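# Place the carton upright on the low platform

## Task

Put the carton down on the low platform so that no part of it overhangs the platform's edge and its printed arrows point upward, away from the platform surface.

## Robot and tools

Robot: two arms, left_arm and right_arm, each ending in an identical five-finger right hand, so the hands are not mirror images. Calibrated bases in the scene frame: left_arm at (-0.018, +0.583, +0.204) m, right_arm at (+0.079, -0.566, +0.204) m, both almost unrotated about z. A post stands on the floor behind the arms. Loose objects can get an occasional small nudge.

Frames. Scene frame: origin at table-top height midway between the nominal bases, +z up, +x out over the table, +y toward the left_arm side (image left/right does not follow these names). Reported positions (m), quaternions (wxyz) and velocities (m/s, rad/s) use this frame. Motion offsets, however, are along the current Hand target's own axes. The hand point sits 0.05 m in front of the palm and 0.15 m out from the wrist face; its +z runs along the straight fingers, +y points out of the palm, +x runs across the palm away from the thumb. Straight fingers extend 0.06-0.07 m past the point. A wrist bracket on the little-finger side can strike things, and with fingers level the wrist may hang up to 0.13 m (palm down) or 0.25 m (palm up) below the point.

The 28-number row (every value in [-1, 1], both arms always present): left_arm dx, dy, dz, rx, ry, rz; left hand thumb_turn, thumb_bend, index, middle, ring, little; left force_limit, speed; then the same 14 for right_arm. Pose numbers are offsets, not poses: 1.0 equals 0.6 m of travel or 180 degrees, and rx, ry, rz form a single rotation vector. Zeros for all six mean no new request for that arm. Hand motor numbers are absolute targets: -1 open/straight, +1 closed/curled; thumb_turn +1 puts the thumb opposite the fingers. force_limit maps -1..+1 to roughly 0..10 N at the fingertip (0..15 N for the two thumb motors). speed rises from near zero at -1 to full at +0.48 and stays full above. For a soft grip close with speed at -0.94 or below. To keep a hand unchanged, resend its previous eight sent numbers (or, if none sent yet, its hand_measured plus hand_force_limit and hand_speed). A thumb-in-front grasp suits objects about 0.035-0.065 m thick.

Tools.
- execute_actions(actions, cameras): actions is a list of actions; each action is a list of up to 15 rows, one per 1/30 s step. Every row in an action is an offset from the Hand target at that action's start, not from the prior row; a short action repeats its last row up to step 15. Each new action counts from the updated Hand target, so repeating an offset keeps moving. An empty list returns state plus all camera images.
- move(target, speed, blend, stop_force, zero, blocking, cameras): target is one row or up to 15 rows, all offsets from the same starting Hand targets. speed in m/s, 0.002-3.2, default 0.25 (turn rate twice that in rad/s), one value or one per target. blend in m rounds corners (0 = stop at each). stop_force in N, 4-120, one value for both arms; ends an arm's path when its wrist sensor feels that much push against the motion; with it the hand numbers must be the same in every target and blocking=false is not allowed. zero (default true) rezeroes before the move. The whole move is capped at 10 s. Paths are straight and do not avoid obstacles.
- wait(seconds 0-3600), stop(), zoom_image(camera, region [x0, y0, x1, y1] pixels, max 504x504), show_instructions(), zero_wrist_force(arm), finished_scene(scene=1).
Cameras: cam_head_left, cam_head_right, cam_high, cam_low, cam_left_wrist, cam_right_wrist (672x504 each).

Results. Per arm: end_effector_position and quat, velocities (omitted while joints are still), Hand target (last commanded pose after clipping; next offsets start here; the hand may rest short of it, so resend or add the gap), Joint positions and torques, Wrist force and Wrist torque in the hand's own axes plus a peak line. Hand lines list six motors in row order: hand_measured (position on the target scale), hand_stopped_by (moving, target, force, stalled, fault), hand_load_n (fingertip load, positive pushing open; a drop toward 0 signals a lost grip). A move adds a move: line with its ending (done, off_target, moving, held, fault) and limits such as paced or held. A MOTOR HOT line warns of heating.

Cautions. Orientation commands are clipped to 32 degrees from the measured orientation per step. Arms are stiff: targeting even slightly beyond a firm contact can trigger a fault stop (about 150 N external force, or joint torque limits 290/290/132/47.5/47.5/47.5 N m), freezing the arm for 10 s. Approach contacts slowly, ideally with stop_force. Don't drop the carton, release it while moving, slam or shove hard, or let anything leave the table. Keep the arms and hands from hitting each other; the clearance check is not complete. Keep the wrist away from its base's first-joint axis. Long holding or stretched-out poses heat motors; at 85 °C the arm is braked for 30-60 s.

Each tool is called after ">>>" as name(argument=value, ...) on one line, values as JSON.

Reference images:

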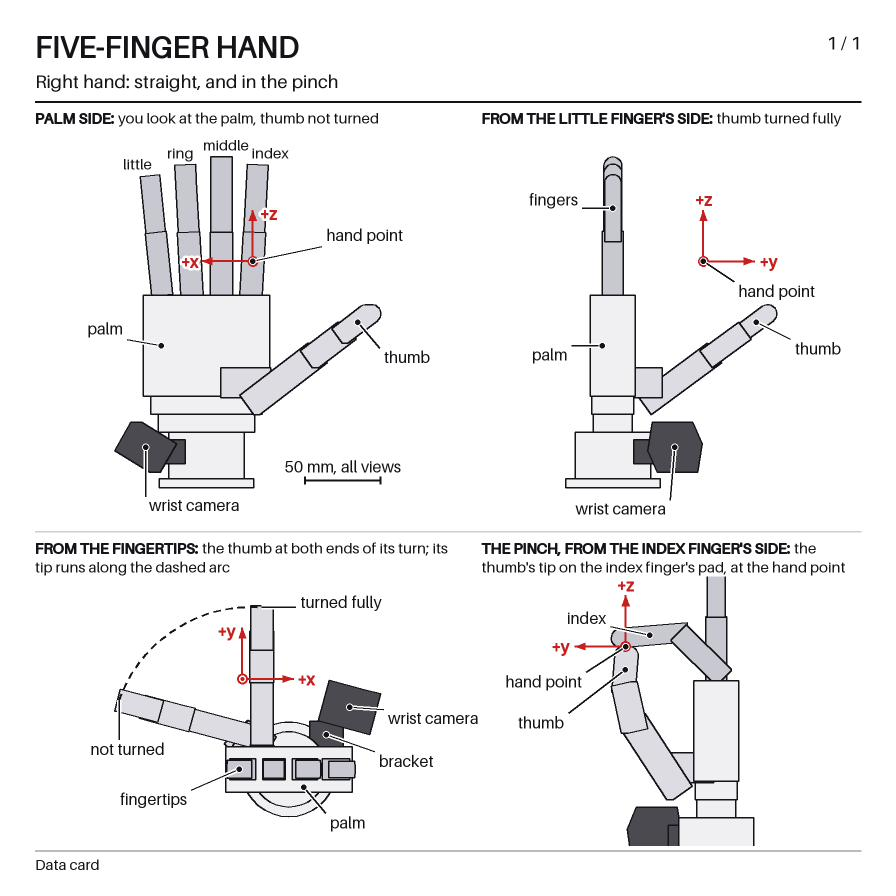

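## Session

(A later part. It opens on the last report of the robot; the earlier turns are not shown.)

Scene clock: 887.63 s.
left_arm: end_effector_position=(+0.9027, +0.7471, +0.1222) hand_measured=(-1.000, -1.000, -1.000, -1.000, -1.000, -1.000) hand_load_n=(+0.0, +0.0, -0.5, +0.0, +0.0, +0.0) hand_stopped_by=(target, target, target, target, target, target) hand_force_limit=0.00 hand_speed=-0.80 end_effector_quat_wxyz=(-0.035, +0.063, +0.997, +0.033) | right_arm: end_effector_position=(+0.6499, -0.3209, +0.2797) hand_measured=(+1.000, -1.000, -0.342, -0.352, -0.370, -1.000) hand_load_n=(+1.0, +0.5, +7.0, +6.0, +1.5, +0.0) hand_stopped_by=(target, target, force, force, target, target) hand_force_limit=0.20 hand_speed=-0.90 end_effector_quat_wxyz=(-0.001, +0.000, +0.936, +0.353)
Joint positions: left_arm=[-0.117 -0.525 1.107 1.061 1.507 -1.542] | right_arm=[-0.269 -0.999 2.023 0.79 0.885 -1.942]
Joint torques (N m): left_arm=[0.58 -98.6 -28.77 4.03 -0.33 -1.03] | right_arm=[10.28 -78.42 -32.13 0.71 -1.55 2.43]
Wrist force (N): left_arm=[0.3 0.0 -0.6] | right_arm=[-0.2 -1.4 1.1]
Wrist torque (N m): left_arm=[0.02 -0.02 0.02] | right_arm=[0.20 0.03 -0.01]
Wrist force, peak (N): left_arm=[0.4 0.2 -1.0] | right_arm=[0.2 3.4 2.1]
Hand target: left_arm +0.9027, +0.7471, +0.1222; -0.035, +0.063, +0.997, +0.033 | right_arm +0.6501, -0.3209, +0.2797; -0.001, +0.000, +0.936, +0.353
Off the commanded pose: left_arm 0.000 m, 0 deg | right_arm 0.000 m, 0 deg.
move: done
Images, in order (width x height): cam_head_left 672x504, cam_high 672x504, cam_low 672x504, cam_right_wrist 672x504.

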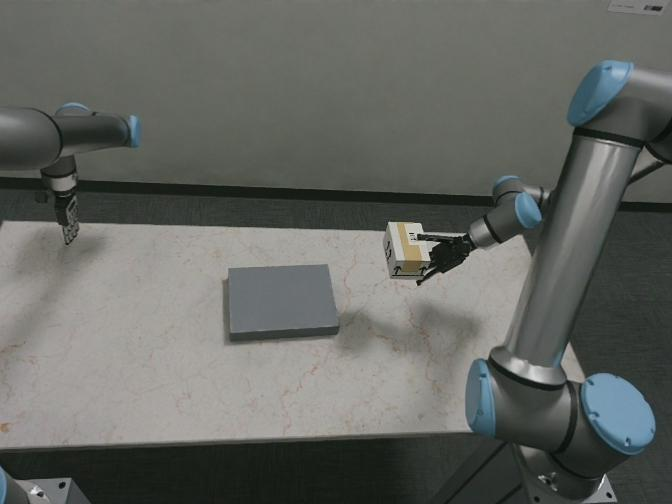

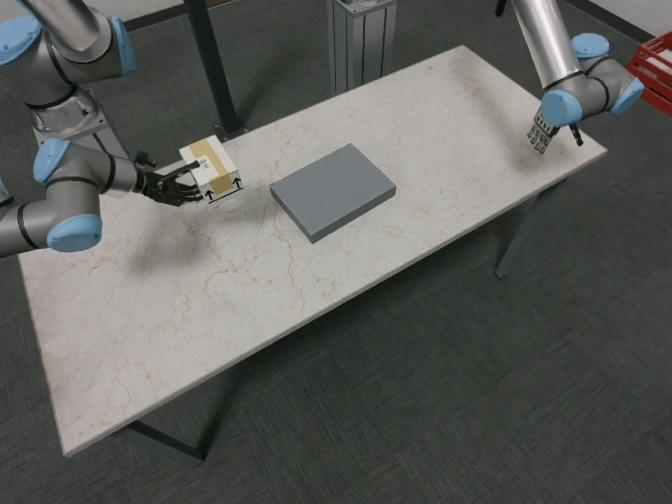

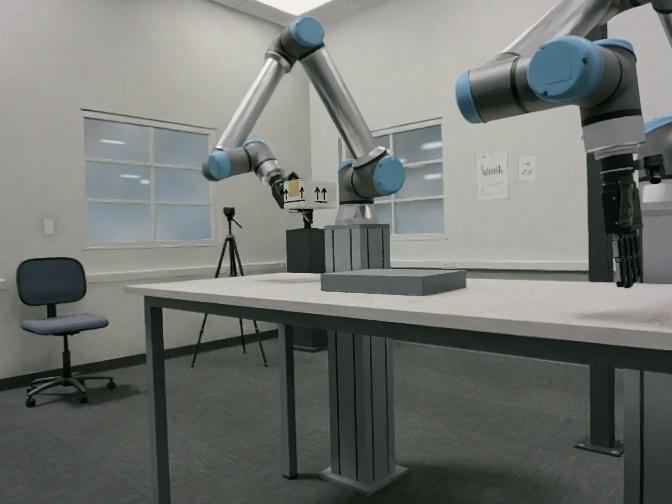

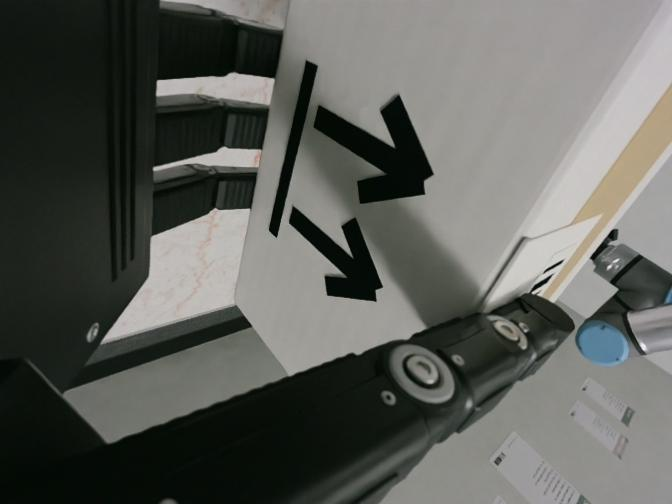

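>>> move(target=[0,0,0,0,0,0,-1,-1,-1,-1,-1,-1,0,-0.8, -0.0367,-0.0742,0.2668,0,0,0,1,-1,-0.1,-0.1,-0.37,-0.4,0.2,-0.9], speed=0.1, cameras=["cam_right_wrist","cam_high","cam_low","cam_head_left","cam_head_right"])

>>> zoom_image(camera="cam_low", region=[270, 180, 430, 310])

>>> zoom_image(camera="cam_high", region=[180, 130, 340, 250])

>>> zoom_image(camera="cam_head_left", region=[300, 230, 440, 350])

Scene clock: 1002.97 s.
left_arm: end_effector_position=(+0.9027, +0.7471, +0.1222) hand_measured=(-1.000, -1.000, -1.000, -1.000, -1.000, -1.000) hand_load_n=(+0.0, +0.0, +0.0, +0.0, +0.0, +0.0) hand_stopped_by=(target, target, target, target, target, target) hand_force_limit=0.00 hand_speed=-0.80 end_effector_quat_wxyz=(-0.035, +0.063, +0.997, +0.033) | right_arm: end_effector_position=(+0.6719, -0.2486, +0.1301) hand_measured=(+1.000, -1.000, -0.342, -0.352, -0.370, -0.400) hand_load_n=(+1.0, +0.5, +6.5, +6.0, +1.5, +0.0) hand_stopped_by=(target, target, force, force, target, target) hand_force_limit=0.20 hand_speed=-0.90 end_effector_quat_wxyz=(-0.001, +0.000, +0.936, +0.353)
Joint positions: left_arm=[-0.117 -0.525 1.107 1.061 1.507 -1.542] | right_arm=[-0.127 -0.756 1.938 0.513 0.859 -1.758]
Joint torques (N m): left_arm=[4.9 -99.61 -30.03 3.88 -0.08 -0.57] | right_arm=[-10.95 -83.16 1.25 7.5 -0.04 -2.1]
Wrist force (N): left_arm=[0.4 0.0 -0.3] | right_arm=[-0.2 -1.9 1.3]
Wrist torque (N m): left_arm=[0.00 -0.03 0.03] | right_arm=[0.15 0.05 0.01]
Wrist force, peak (N): left_arm=[0.6 0.1 -1.0] | right_arm=[-0.2 -2.4 2.8]
Hand target: left_arm +0.9027, +0.7471, +0.1222; -0.035, +0.063, +0.997, +0.033 | right_arm +0.6719, -0.2487, +0.1301; -0.001, +0.000, +0.936, +0.353
Off the commanded pose: left_arm 0.000 m, 0 deg | right_arm 0.000 m, 0 deg.
move: done
Images, in order (width x height): cam_head_left 672x504, cam_head_right 672x504, cam_high 672x504, cam_low 672x504, cam_right_wrist 672x504.

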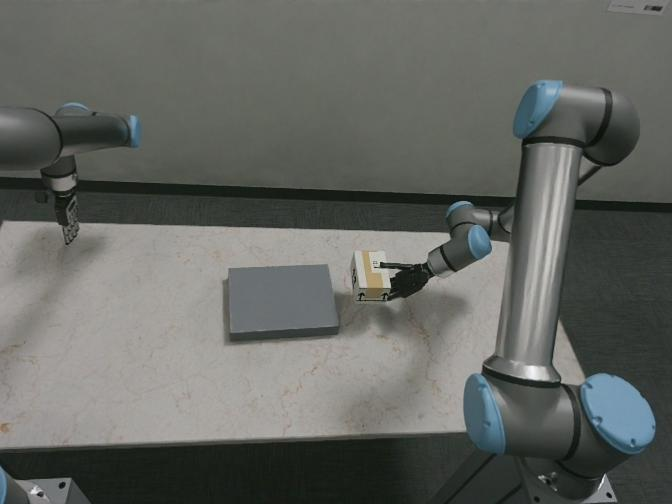

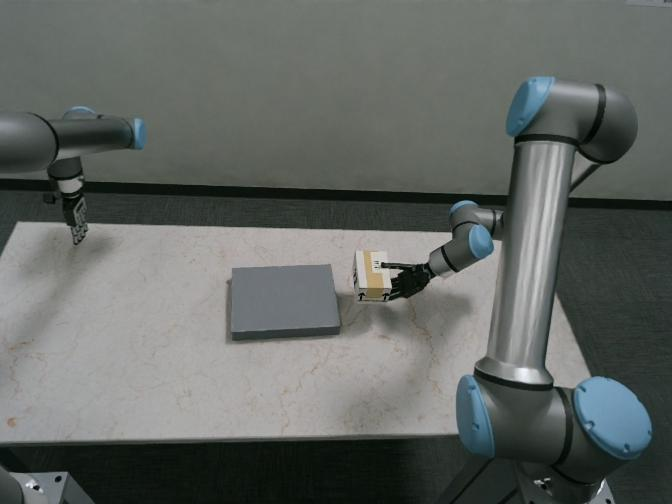

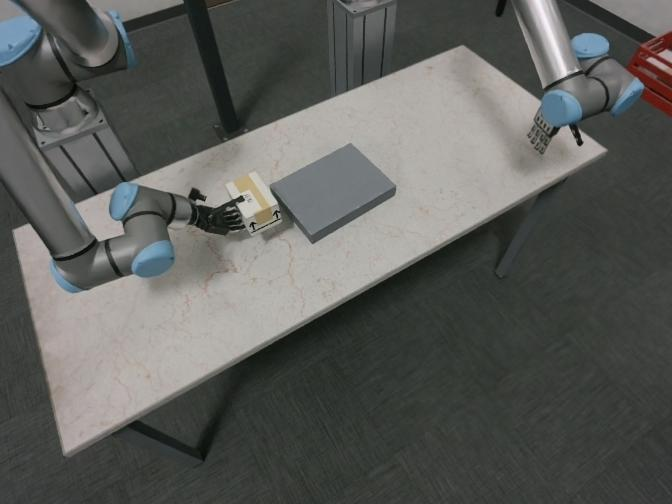

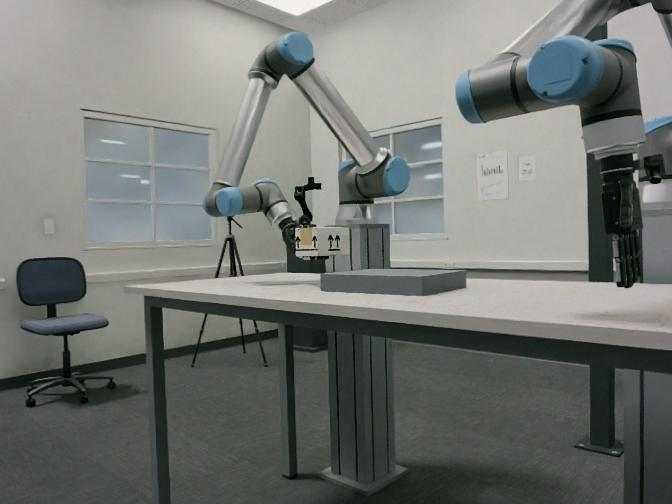

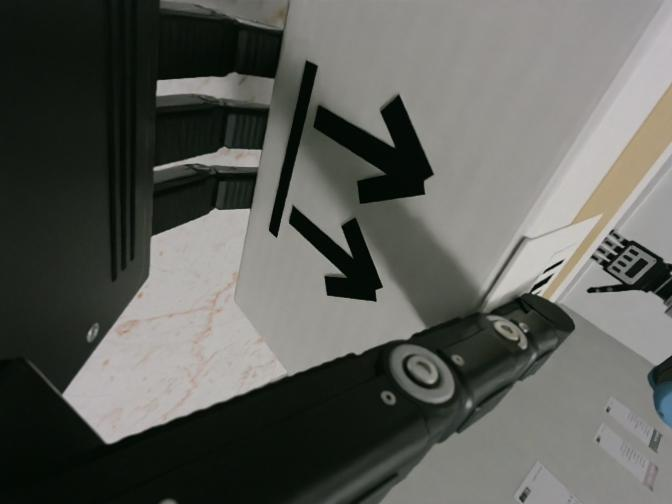

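Scaled by 3.150.

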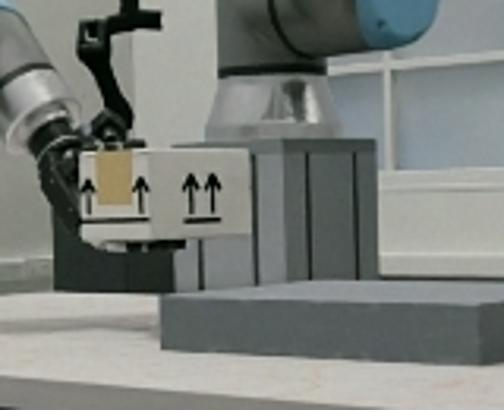

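Scaled by 3.150.

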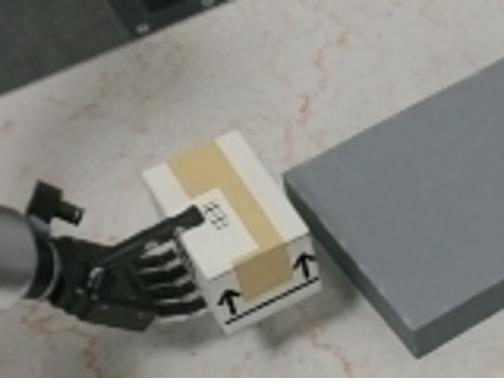

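Scaled by 3.600.

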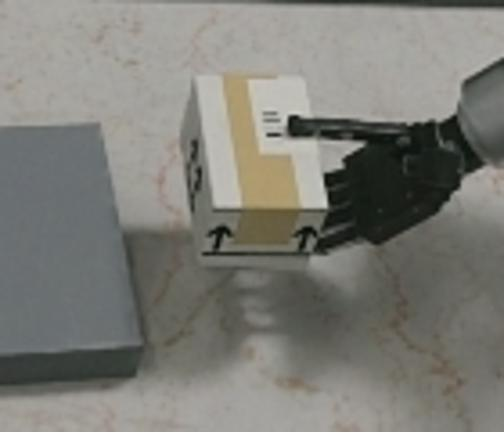

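>>> move(target=[0,0,0,0,0,0,-1,-1,-1,-1,-1,-1,0,-0.8, 0,-0.0535,0.0618,0,0.0131,-0.0151,1,-1,-0.1,-0.1,-0.37,-0.4,0.2,-0.9], speed=0.05, stop_force=6, cameras=["cam_high","cam_low","cam_head_left"])

>>> zoom_image(camera="cam_low", region=[270, 200, 390, 310])

>>> zoom_image(camera="cam_high", region=[200, 140, 340, 250])

>>> zoom_image(camera="cam_head_left", region=[300, 240, 420, 350])

Scene clock: 1078.90 s.
left_arm: end_effector_position=(+0.9027, +0.7471, +0.1222) hand_measured=(-1.000, -1.000, -1.000, -1.000, -1.000, -1.000) hand_load_n=(+0.0, +0.0, +0.0, +0.0, +0.0, +0.0) hand_stopped_by=(target, target, target, target, target, target) hand_force_limit=0.00 hand_speed=-0.80 end_effector_quat_wxyz=(-0.035, +0.063, +0.997, +0.033) | right_arm: end_effector_position=(+0.6719, -0.2483, +0.0810) hand_measured=(+1.000, -1.000, -0.342, -0.352, -0.370, -0.400) hand_load_n=(+1.0, +1.0, +7.0, +6.0, +2.0, +0.5) hand_stopped_by=(target, target, force, force, target, target) hand_force_limit=0.20 hand_speed=-0.90 end_effector_quat_wxyz=(-0.011, -0.029, +0.935, +0.353)
Joint positions: left_arm=[-0.117 -0.525 1.107 1.061 1.507 -1.542] | right_arm=[-0.125 -0.658 1.888 0.517 0.868 -1.838]
Joint torques (N m): left_arm=[3.15 -97.35 -28.18 3.64 -0.19 -0.96] | right_arm=[10.03 -95.7 3.57 3 -4.03 2.42]
Wrist force (N): left_arm=[0.4 0.1 -0.6] | right_arm=[0.1 -1.8 1.2]
Wrist torque (N m): left_arm=[0.04 -0.03 0.04] | right_arm=[0.15 -0.02 -0.11]
Wrist force, peak (N): left_arm=[0.7 0.5 -0.8] | right_arm=[0.1 -2.4 1.7]
Hand target: left_arm +0.9027, +0.7471, +0.1222; -0.035, +0.063, +0.997, +0.033 | right_arm +0.6719, -0.2483, +0.0810; -0.011, -0.029, +0.935, +0.353
Off the commanded pose: left_arm 0.000 m, 0 deg | right_arm 0.000 m, 0 deg.
move: done
Images, in order (width x height): cam_head_left 672x504, cam_high 672x504, cam_low 672x504.

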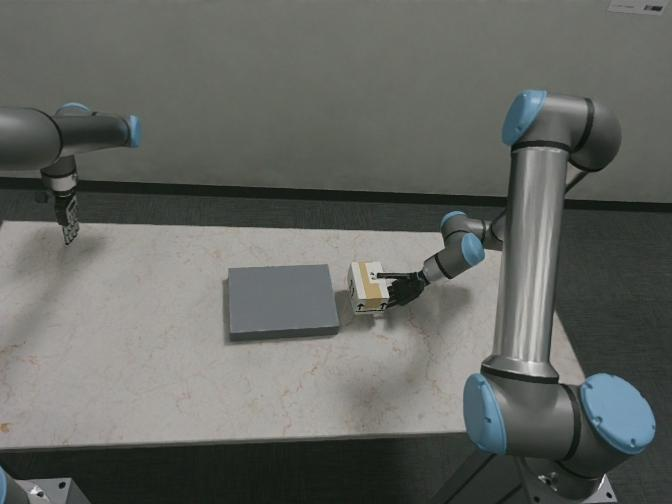

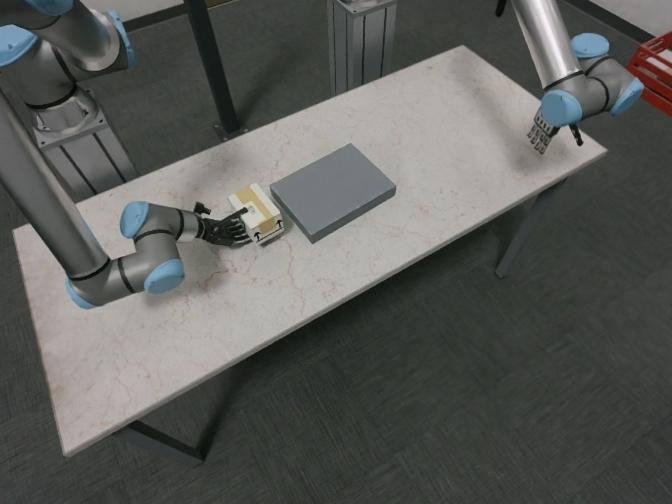

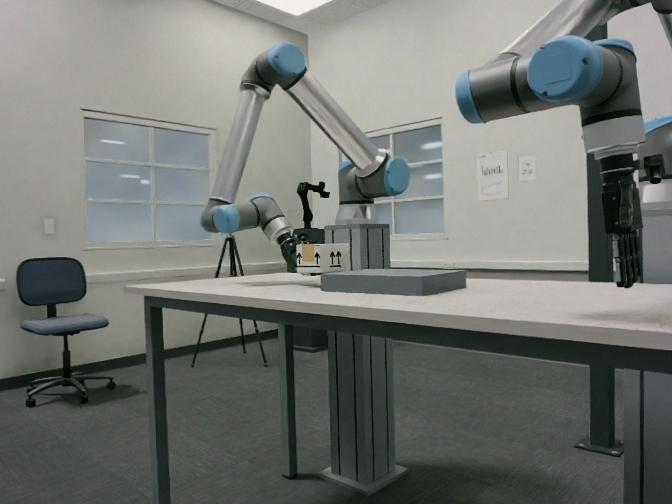

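Scaled by 4.200.

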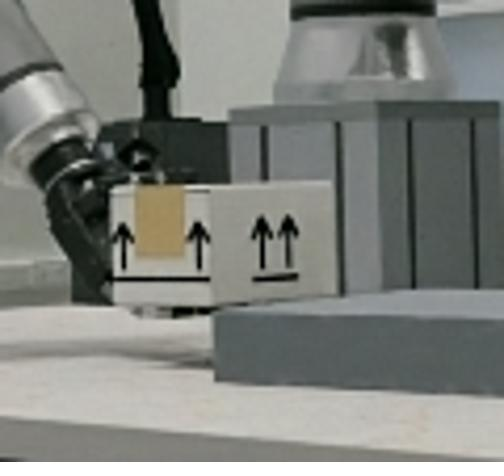

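Scaled by 3.600.

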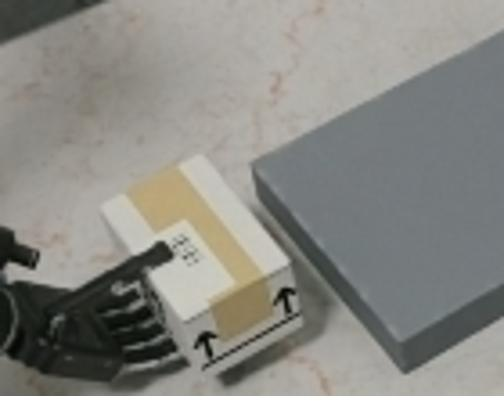

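Scaled by 4.200.

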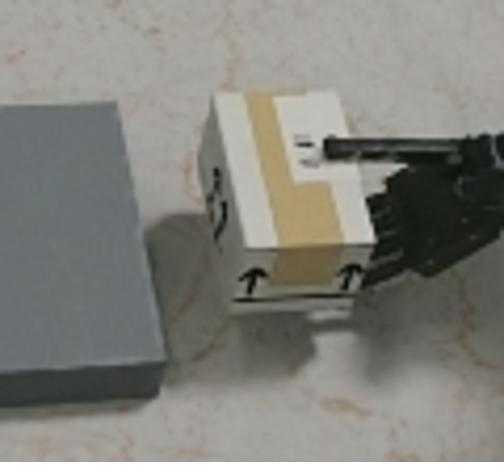

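>>> move(target=[0,0,0,0,0,0,-1,-1,-1,-1,-1,-1,0,-0.8, 0,-0.0087,0.0101,0,0,0,1,-1,-0.1,-0.1,-0.37,-0.4,0.2,-0.9], speed=0.03)

>>> move(target=[0,0,0,0,0,0,-1,-1,-1,-1,-1,-1,0,-0.8, 0,0.0757,0.0655,0,0,0,1,-1,-0.1,-0.1,-0.37,-0.4,0.2,-0.9], speed=0.01, stop_force=4, cameras=["cam_high","cam_low","cam_head_left","cam_right_wrist"])

>>> zoom_image(camera="cam_low", region=[270, 200, 390, 310])

>>> zoom_image(camera="cam_high", region=[200, 140, 340, 250])

>>> zoom_image(camera="cam_head_left", region=[300, 240, 420, 350])

Scene clock: 1107.33 s.
left_arm: end_effector_position=(+0.9027, +0.7471, +0.1222) hand_measured=(-1.000, -1.000, -1.000, -1.000, -1.000, -1.000) hand_load_n=(+0.0, +0.0, +0.0, +0.0, +0.0, +0.0) hand_stopped_by=(target, target, target, target, target, target) hand_force_limit=0.00 hand_speed=-0.80 end_effector_quat_wxyz=(-0.035, +0.063, +0.997, +0.033) | right_arm: end_effector_position=(+0.6719, -0.2483, +0.0729) hand_measured=(+1.000, -1.000, -0.342, -0.352, -0.370, -0.400) hand_load_n=(+1.0, +1.0, +6.5, +5.5, +1.5, +0.0) hand_stopped_by=(target, target, force, force, target, target) hand_force_limit=0.20 hand_speed=-0.90 end_effector_quat_wxyz=(-0.011, -0.029, +0.935, +0.353)
Joint positions: left_arm=[-0.117 -0.525 1.107 1.061 1.507 -1.542] | right_arm=[-0.125 -0.645 1.884 0.507 0.868 -1.838]
Joint torques (N m): left_arm=[1.94 -100.66 -27.86 3.83 0.27 -0.51] | right_arm=[15.61 -97.29 -17.52 6.03 -4.38 2.12]
Wrist force (N): left_arm=[0.5 0.0 -0.7] | right_arm=[0.1 -1.5 0.9]
Wrist torque (N m): left_arm=[0.04 -0.04 0.04] | right_arm=[0.21 0.00 -0.11]
Wrist force, peak (N): left_arm=[0.7 0.0 -0.7] | right_arm=[-0.2 -2.5 1.3]
Hand target: left_arm +0.9027, +0.7471, +0.1222; -0.035, +0.063, +0.997, +0.033 | right_arm +0.6719, -0.2482, +0.0730; -0.011, -0.029, +0.935, +0.353
Off the commanded pose: left_arm 0.000 m, 0 deg | right_arm 0.000 m, 0 deg.
move: done

Scene clock: 1113.87 s.
left_arm: end_effector_position=(+0.9027, +0.7471, +0.1222) hand_measured=(-1.000, -1.000, -1.000, -1.000, -1.000, -1.000) hand_load_n=(+0.0, +0.0, +0.0, +0.0, +0.0, +0.0) hand_stopped_by=(target, target, target, target, target, target) hand_force_limit=0.00 hand_speed=-0.80 end_effector_quat_wxyz=(-0.035, +0.063, +0.997, +0.033) | right_arm: end_effector_position=(+0.6686, -0.1973, +0.0734) hand_measured=(+1.000, -1.000, -0.342, -0.352, -0.370, -0.400) hand_load_n=(+1.0, +0.5, +7.0, +6.0, +1.5, +0.0) hand_stopped_by=(target, target, force, force, target, target) hand_force_limit=0.20 hand_speed=-0.90 end_effector_quat_wxyz=(-0.011, -0.029, +0.935, +0.353)
Joint positions: left_arm=[-0.117 -0.525 1.107 1.061 1.507 -1.542] | right_arm=[-0.035 -0.655 1.871 0.455 0.855 -1.721]
Joint torques (N m): left_arm=[2.66 -96.38 -30.89 3.83 0.09 -0.49] | right_arm=[-9.76 -74.48 2.33 7.77 -0.23 -2.24]
Wrist force (N): left_arm=[0.3 0.1 -0.7] | right_arm=[-0.3 -2.0 1.3]
Wrist torque (N m): left_arm=[0.05 -0.01 0.04] | right_arm=[0.10 0.03 -0.04]
Wrist force, peak (N): left_arm=[0.4 0.3 -0.9] | right_arm=[0.4 -5.2 -2.4]
Hand target: left_arm +0.9027, +0.7471, +0.1222; -0.035, +0.063, +0.997, +0.033 | right_arm +0.6686, -0.1973, +0.0734; -0.011, -0.029, +0.935, +0.353 (not the last commanded pose)
Off the commanded pose: left_arm 0.000 m, 0 deg | right_arm 0.009 m, 0 deg.
move: contact (right_arm)
Images, in order (width x height): cam_head_left 672x504, cam_high 672x504, cam_low 672x504, cam_right_wrist 672x504.

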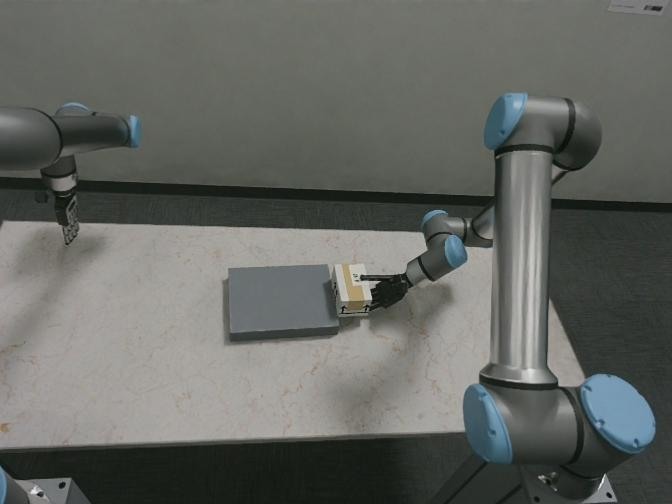

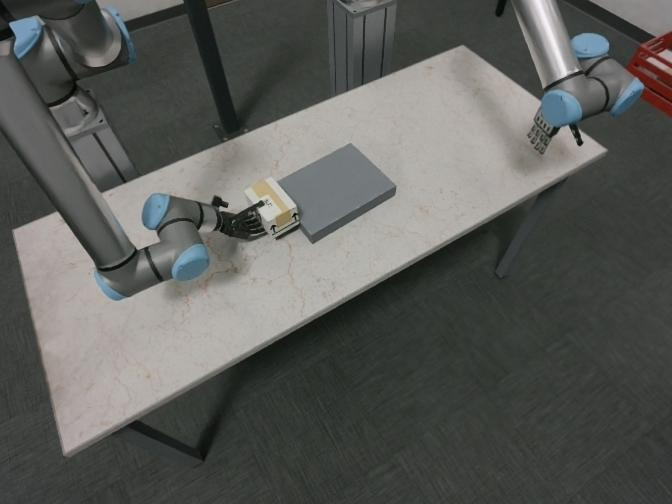

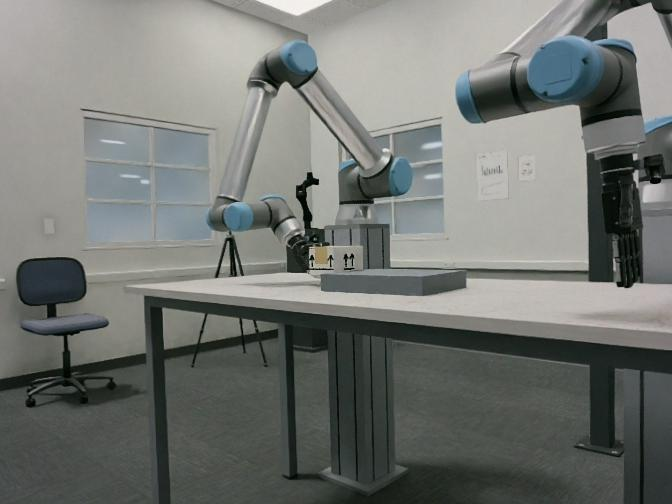

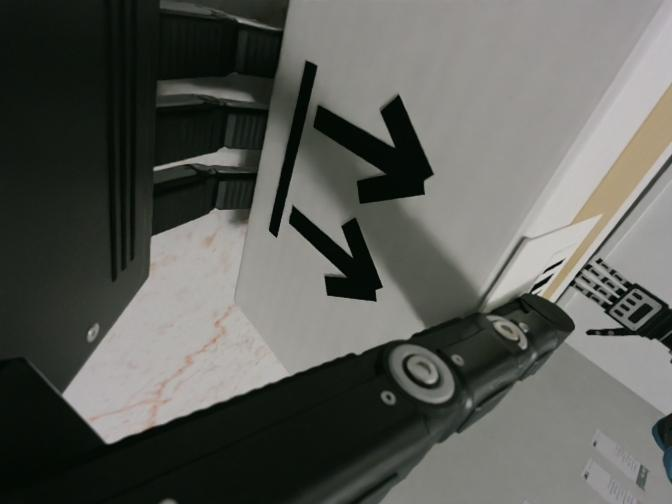

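Scaled by 4.200.

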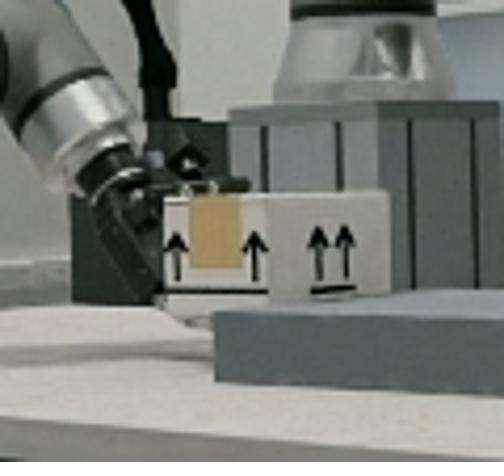

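Scaled by 3.600.

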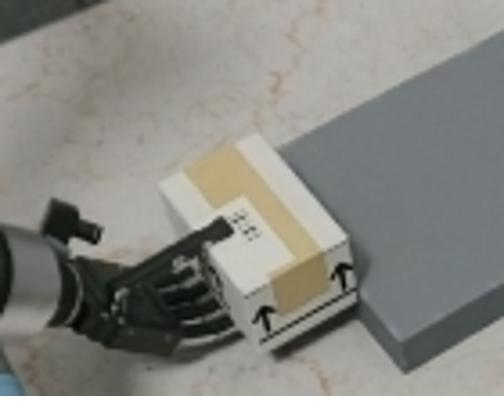

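Scaled by 4.200.

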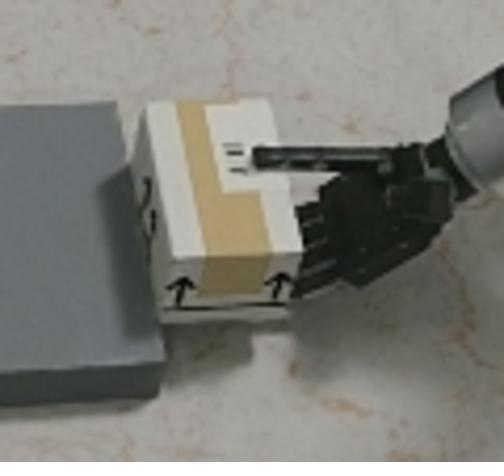

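>>> move(target=[[0,0,0,0,0,0,-1,-1,-1,-1,-1,-1,0,-0.8, 0,-0.0063,-0.0055,0,0,0,1,-1,-0.1,-0.1,-0.37,-0.4,0.2,-0.9],[0,0,0,0,0,0,-1,-1,-1,-1,-1,-1,0,-0.8, 0,0.0265,-0.0434,0,0,0,1,-1,-0.1,-0.1,-0.37,-0.4,0.2,-0.9],[0,0,0,0,0,0,-1,-1,-1,-1,-1,-1,0,-0.8, 0,0.0958,0.0167,0,0,0,1,-1,-0.1,-0.1,-0.37,-0.4,0.2,-0.9]], speed=[0.05,0.06,0.06], blend=[0.002,0.008,0], cameras=["cam_high","cam_low","cam_head_left"])

>>> zoom_image(camera="cam_low", region=[280, 200, 400, 310])

>>> zoom_image(camera="cam_high", region=[200, 140, 340, 250])

>>> zoom_image(camera="cam_head_left", region=[290, 240, 410, 350])

Scene clock: 1149.10 s.
left_arm: end_effector_position=(+0.9027, +0.7471, +0.1222) hand_measured=(-1.000, -1.000, -1.000, -1.000, -1.000, -1.000) hand_load_n=(+0.0, +0.0, +0.0, +0.0, +0.0, +0.0) hand_stopped_by=(target, target, target, target, target, target) hand_force_limit=0.00 hand_speed=-0.80 end_effector_quat_wxyz=(-0.035, +0.063, +0.997, +0.033) | right_arm: end_effector_position=(+0.6657, -0.1475, +0.1039) hand_measured=(+1.000, -1.000, -0.342, -0.352, -0.370, -0.400) hand_load_n=(+1.0, +0.5, +7.0, +5.5, +1.5, +0.0) hand_stopped_by=(target, target, force, force, target, target) hand_force_limit=0.20 hand_speed=-0.90 end_effector_quat_wxyz=(-0.011, -0.030, +0.935, +0.353) end_effector_velocity=(+0.000, -0.002, -0.001) end_effector_angular_velocity=(+0.000, +0.001, +0.001)
Joint positions: left_arm=[-0.117 -0.525 1.107 1.061 1.507 -1.542] | right_arm=[0.052 -0.71 1.862 0.442 0.85 -1.605]
Joint velocities: left_arm=[within noise] | right_arm=[-0.003 0.001 0.001 0.002 0 -0.005]
Joint torques (N m): left_arm=[2.47 -96.43 -28.63 3.56 0.15 -0.72] | right_arm=[-5.67 -87.61 -6.32 7.81 -2.32 -2.04]
Wrist force (N): left_arm=[0.5 0.0 -0.7] | right_arm=[0.0 -1.5 1.2]
Wrist torque (N m): left_arm=[0.04 -0.04 0.04] | right_arm=[0.20 -0.01 0.04]
Wrist force, peak (N): left_arm=[0.6 -0.1 -1.0] | right_arm=[-0.2 -3.2 0.6]
Hand target: left_arm +0.9027, +0.7471, +0.1222; -0.035, +0.063, +0.997, +0.033 | right_arm +0.6655, -0.1476, +0.1039; -0.011, -0.029, +0.935, +0.353
Off the commanded pose: left_arm 0.000 m, 0 deg | right_arm 0.000 m, 0 deg.
move: done
Images, in order (width x height): cam_head_left 672x504, cam_high 672x504, cam_low 672x504.

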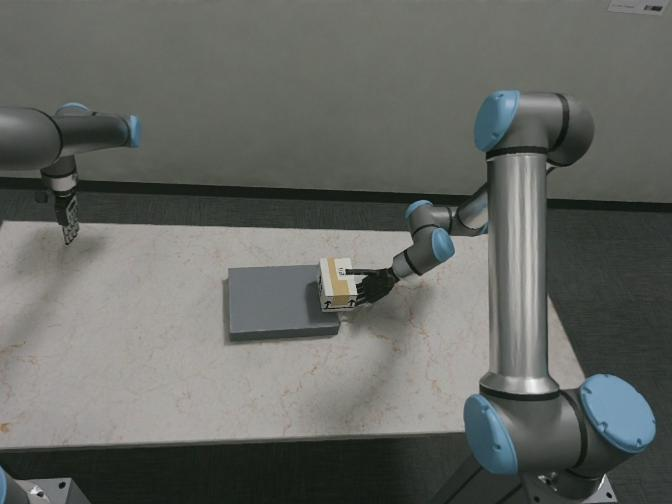

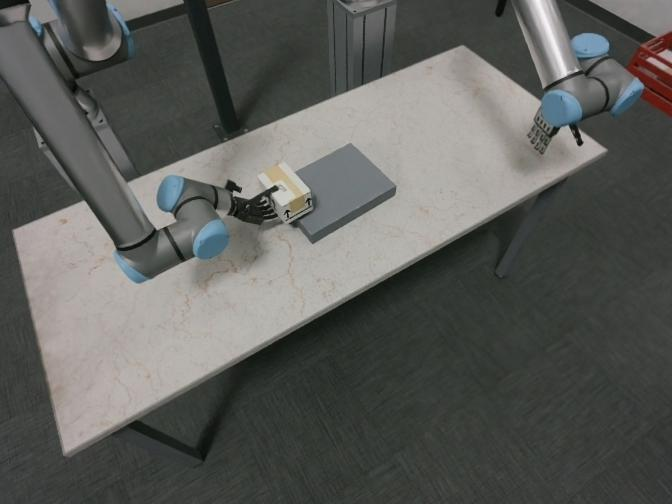

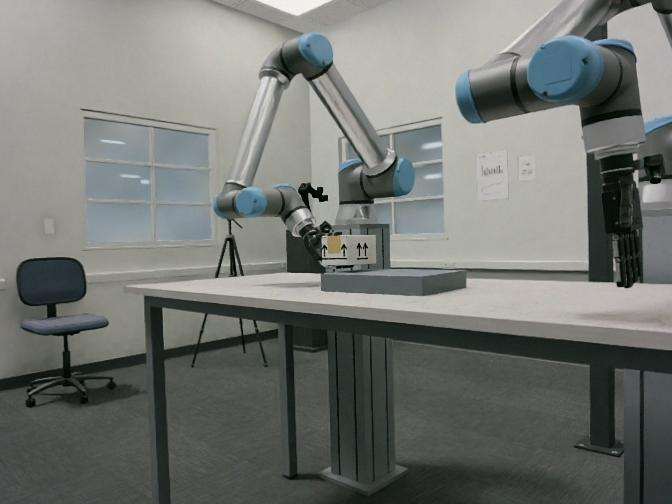

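Scaled by 4.200.

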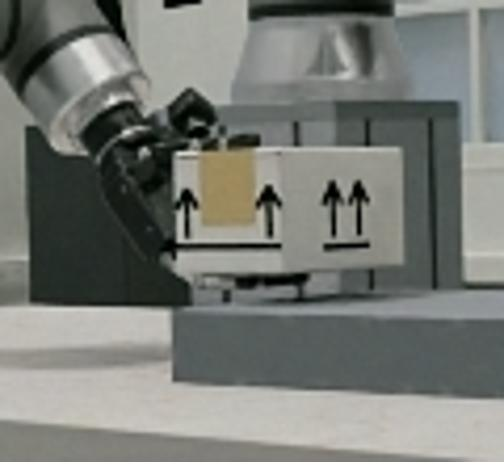

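Scaled by 3.600.

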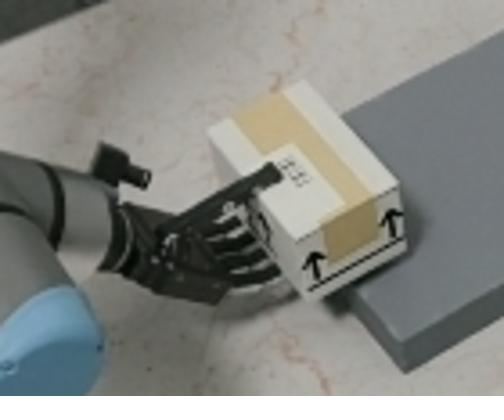

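Scaled by 4.200.

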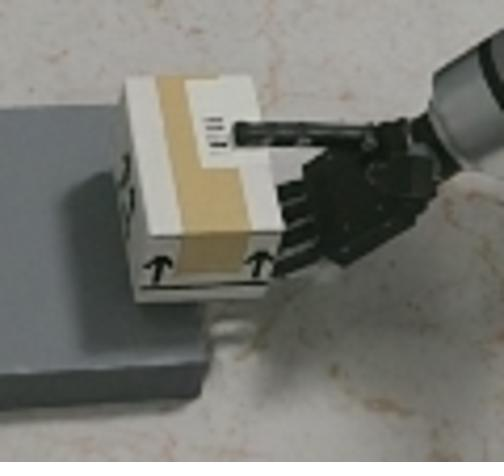

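>>> move(target=[0,0,0,0,0,0,-1,-1,-1,-1,-1,-1,0,-0.8, 0,-0.0328,0.0379,0,0,0,1,-1,-0.1,-0.1,-0.37,-0.4,0.2,-0.9], speed=0.008, stop_force=4, cameras=["cam_high","cam_low","cam_head_left","cam_right_wrist"])

>>> zoom_image(camera="cam_low", region=[290, 220, 400, 310])

>>> zoom_image(camera="cam_high", region=[230, 150, 340, 250])

>>> zoom_image(camera="cam_head_left", region=[290, 240, 410, 350])

Scene clock: 1162.40 s.
left_arm: end_effector_position=(+0.9027, +0.7471, +0.1222) hand_measured=(-1.000, -1.000, -1.000, -1.000, -1.000, -1.000) hand_load_n=(+0.0, +0.0, +0.0, +0.0, +0.0, +0.0) hand_stopped_by=(target, target, target, target, target, target) hand_force_limit=0.00 hand_speed=-0.80 end_effector_quat_wxyz=(-0.035, +0.063, +0.997, +0.033) | right_arm: end_effector_position=(+0.6655, -0.1474, +0.0843) hand_measured=(+1.000, -1.000, -0.342, -0.352, -0.370, -0.400) hand_load_n=(+2.5, +0.5, +6.5, +5.0, +0.5, +0.0) hand_stopped_by=(target, target, force, force, target, target) hand_force_limit=0.20 hand_speed=-0.90 end_effector_quat_wxyz=(-0.011, -0.029, +0.935, +0.353)
Joint positions: left_arm=[-0.117 -0.525 1.107 1.061 1.507 -1.542] | right_arm=[0.052 -0.679 1.855 0.419 0.85 -1.605]
Joint torques (N m): left_arm=[2.24 -98.73 -28.34 4 0.26 -1.23] | right_arm=[14.41 -93.26 1.83 6.64 -0.67 1.5]
Wrist force (N): left_arm=[0.4 0.1 -0.6] | right_arm=[-0.7 0.2 -3.2]
Wrist torque (N m): left_arm=[0.04 -0.02 0.04] | right_arm=[0.09 0.27 0.08]
Wrist force, peak (N): left_arm=[0.7 0.1 -0.9] | right_arm=[-0.5 0.8 -8.1]
Hand target: left_arm +0.9027, +0.7471, +0.1222; -0.035, +0.063, +0.997, +0.033 | right_arm +0.6655, -0.1474, +0.0843; -0.011, -0.029, +0.935, +0.353 (not the last commanded pose)
Off the commanded pose: left_arm 0.000 m, 0 deg | right_arm 0.011 m, 0 deg.
move: contact (right_arm)
Images, in order (width x height): cam_head_left 672x504, cam_high 672x504, cam_low 672x504, cam_right_wrist 672x504.

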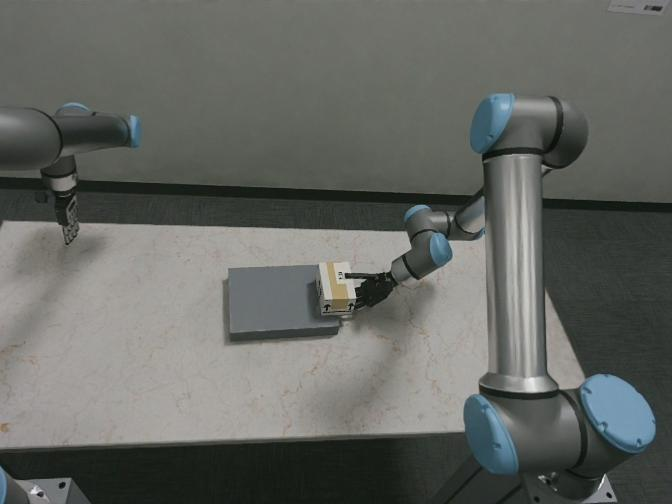

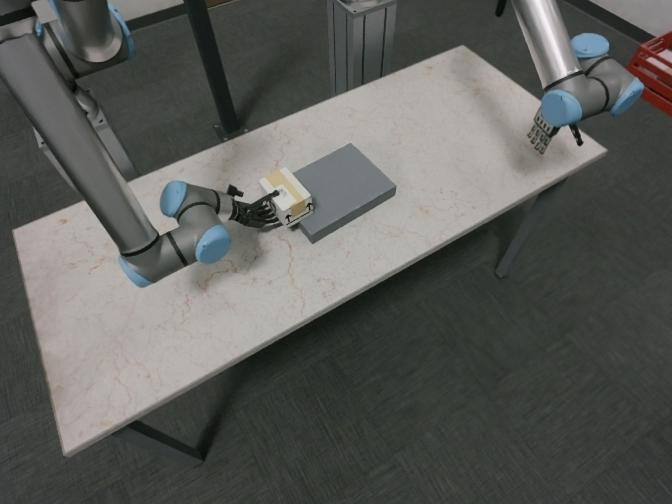

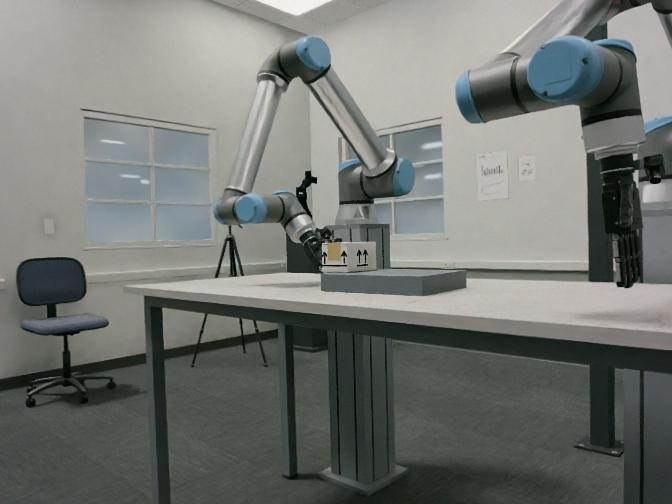

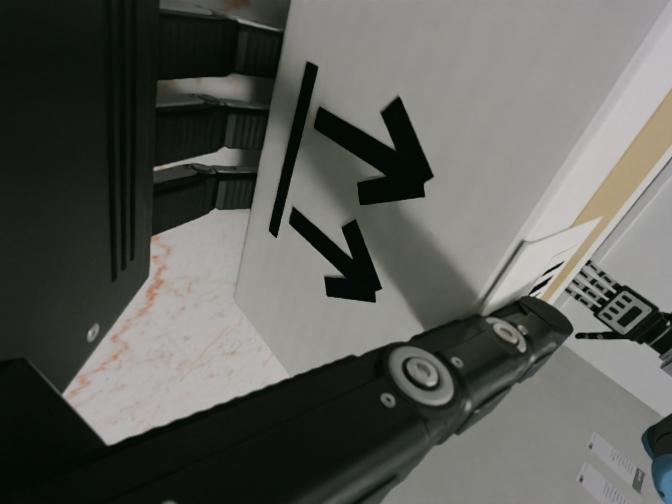

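Scaled by 4.582.

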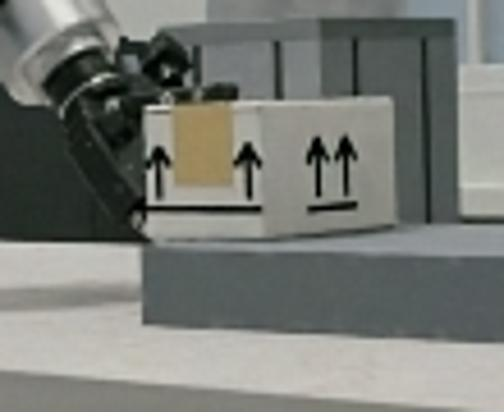

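Scaled by 4.582.

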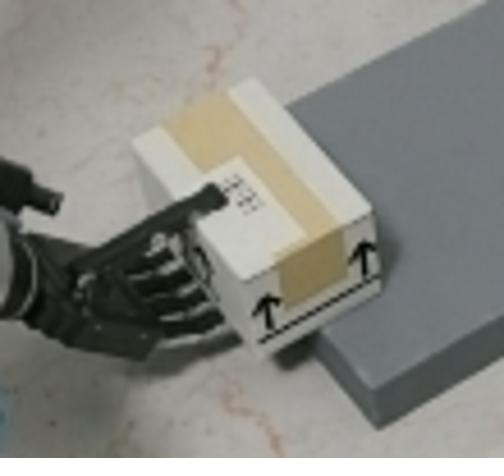

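Scaled by 4.200.

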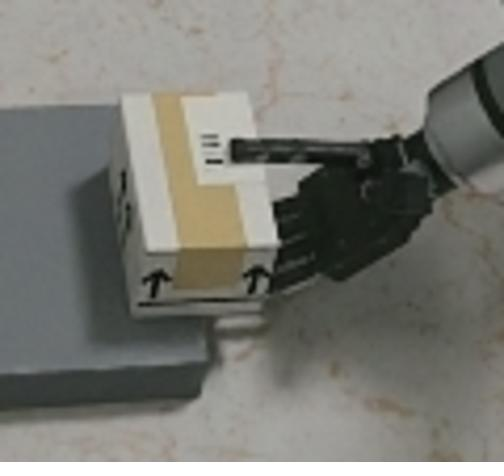

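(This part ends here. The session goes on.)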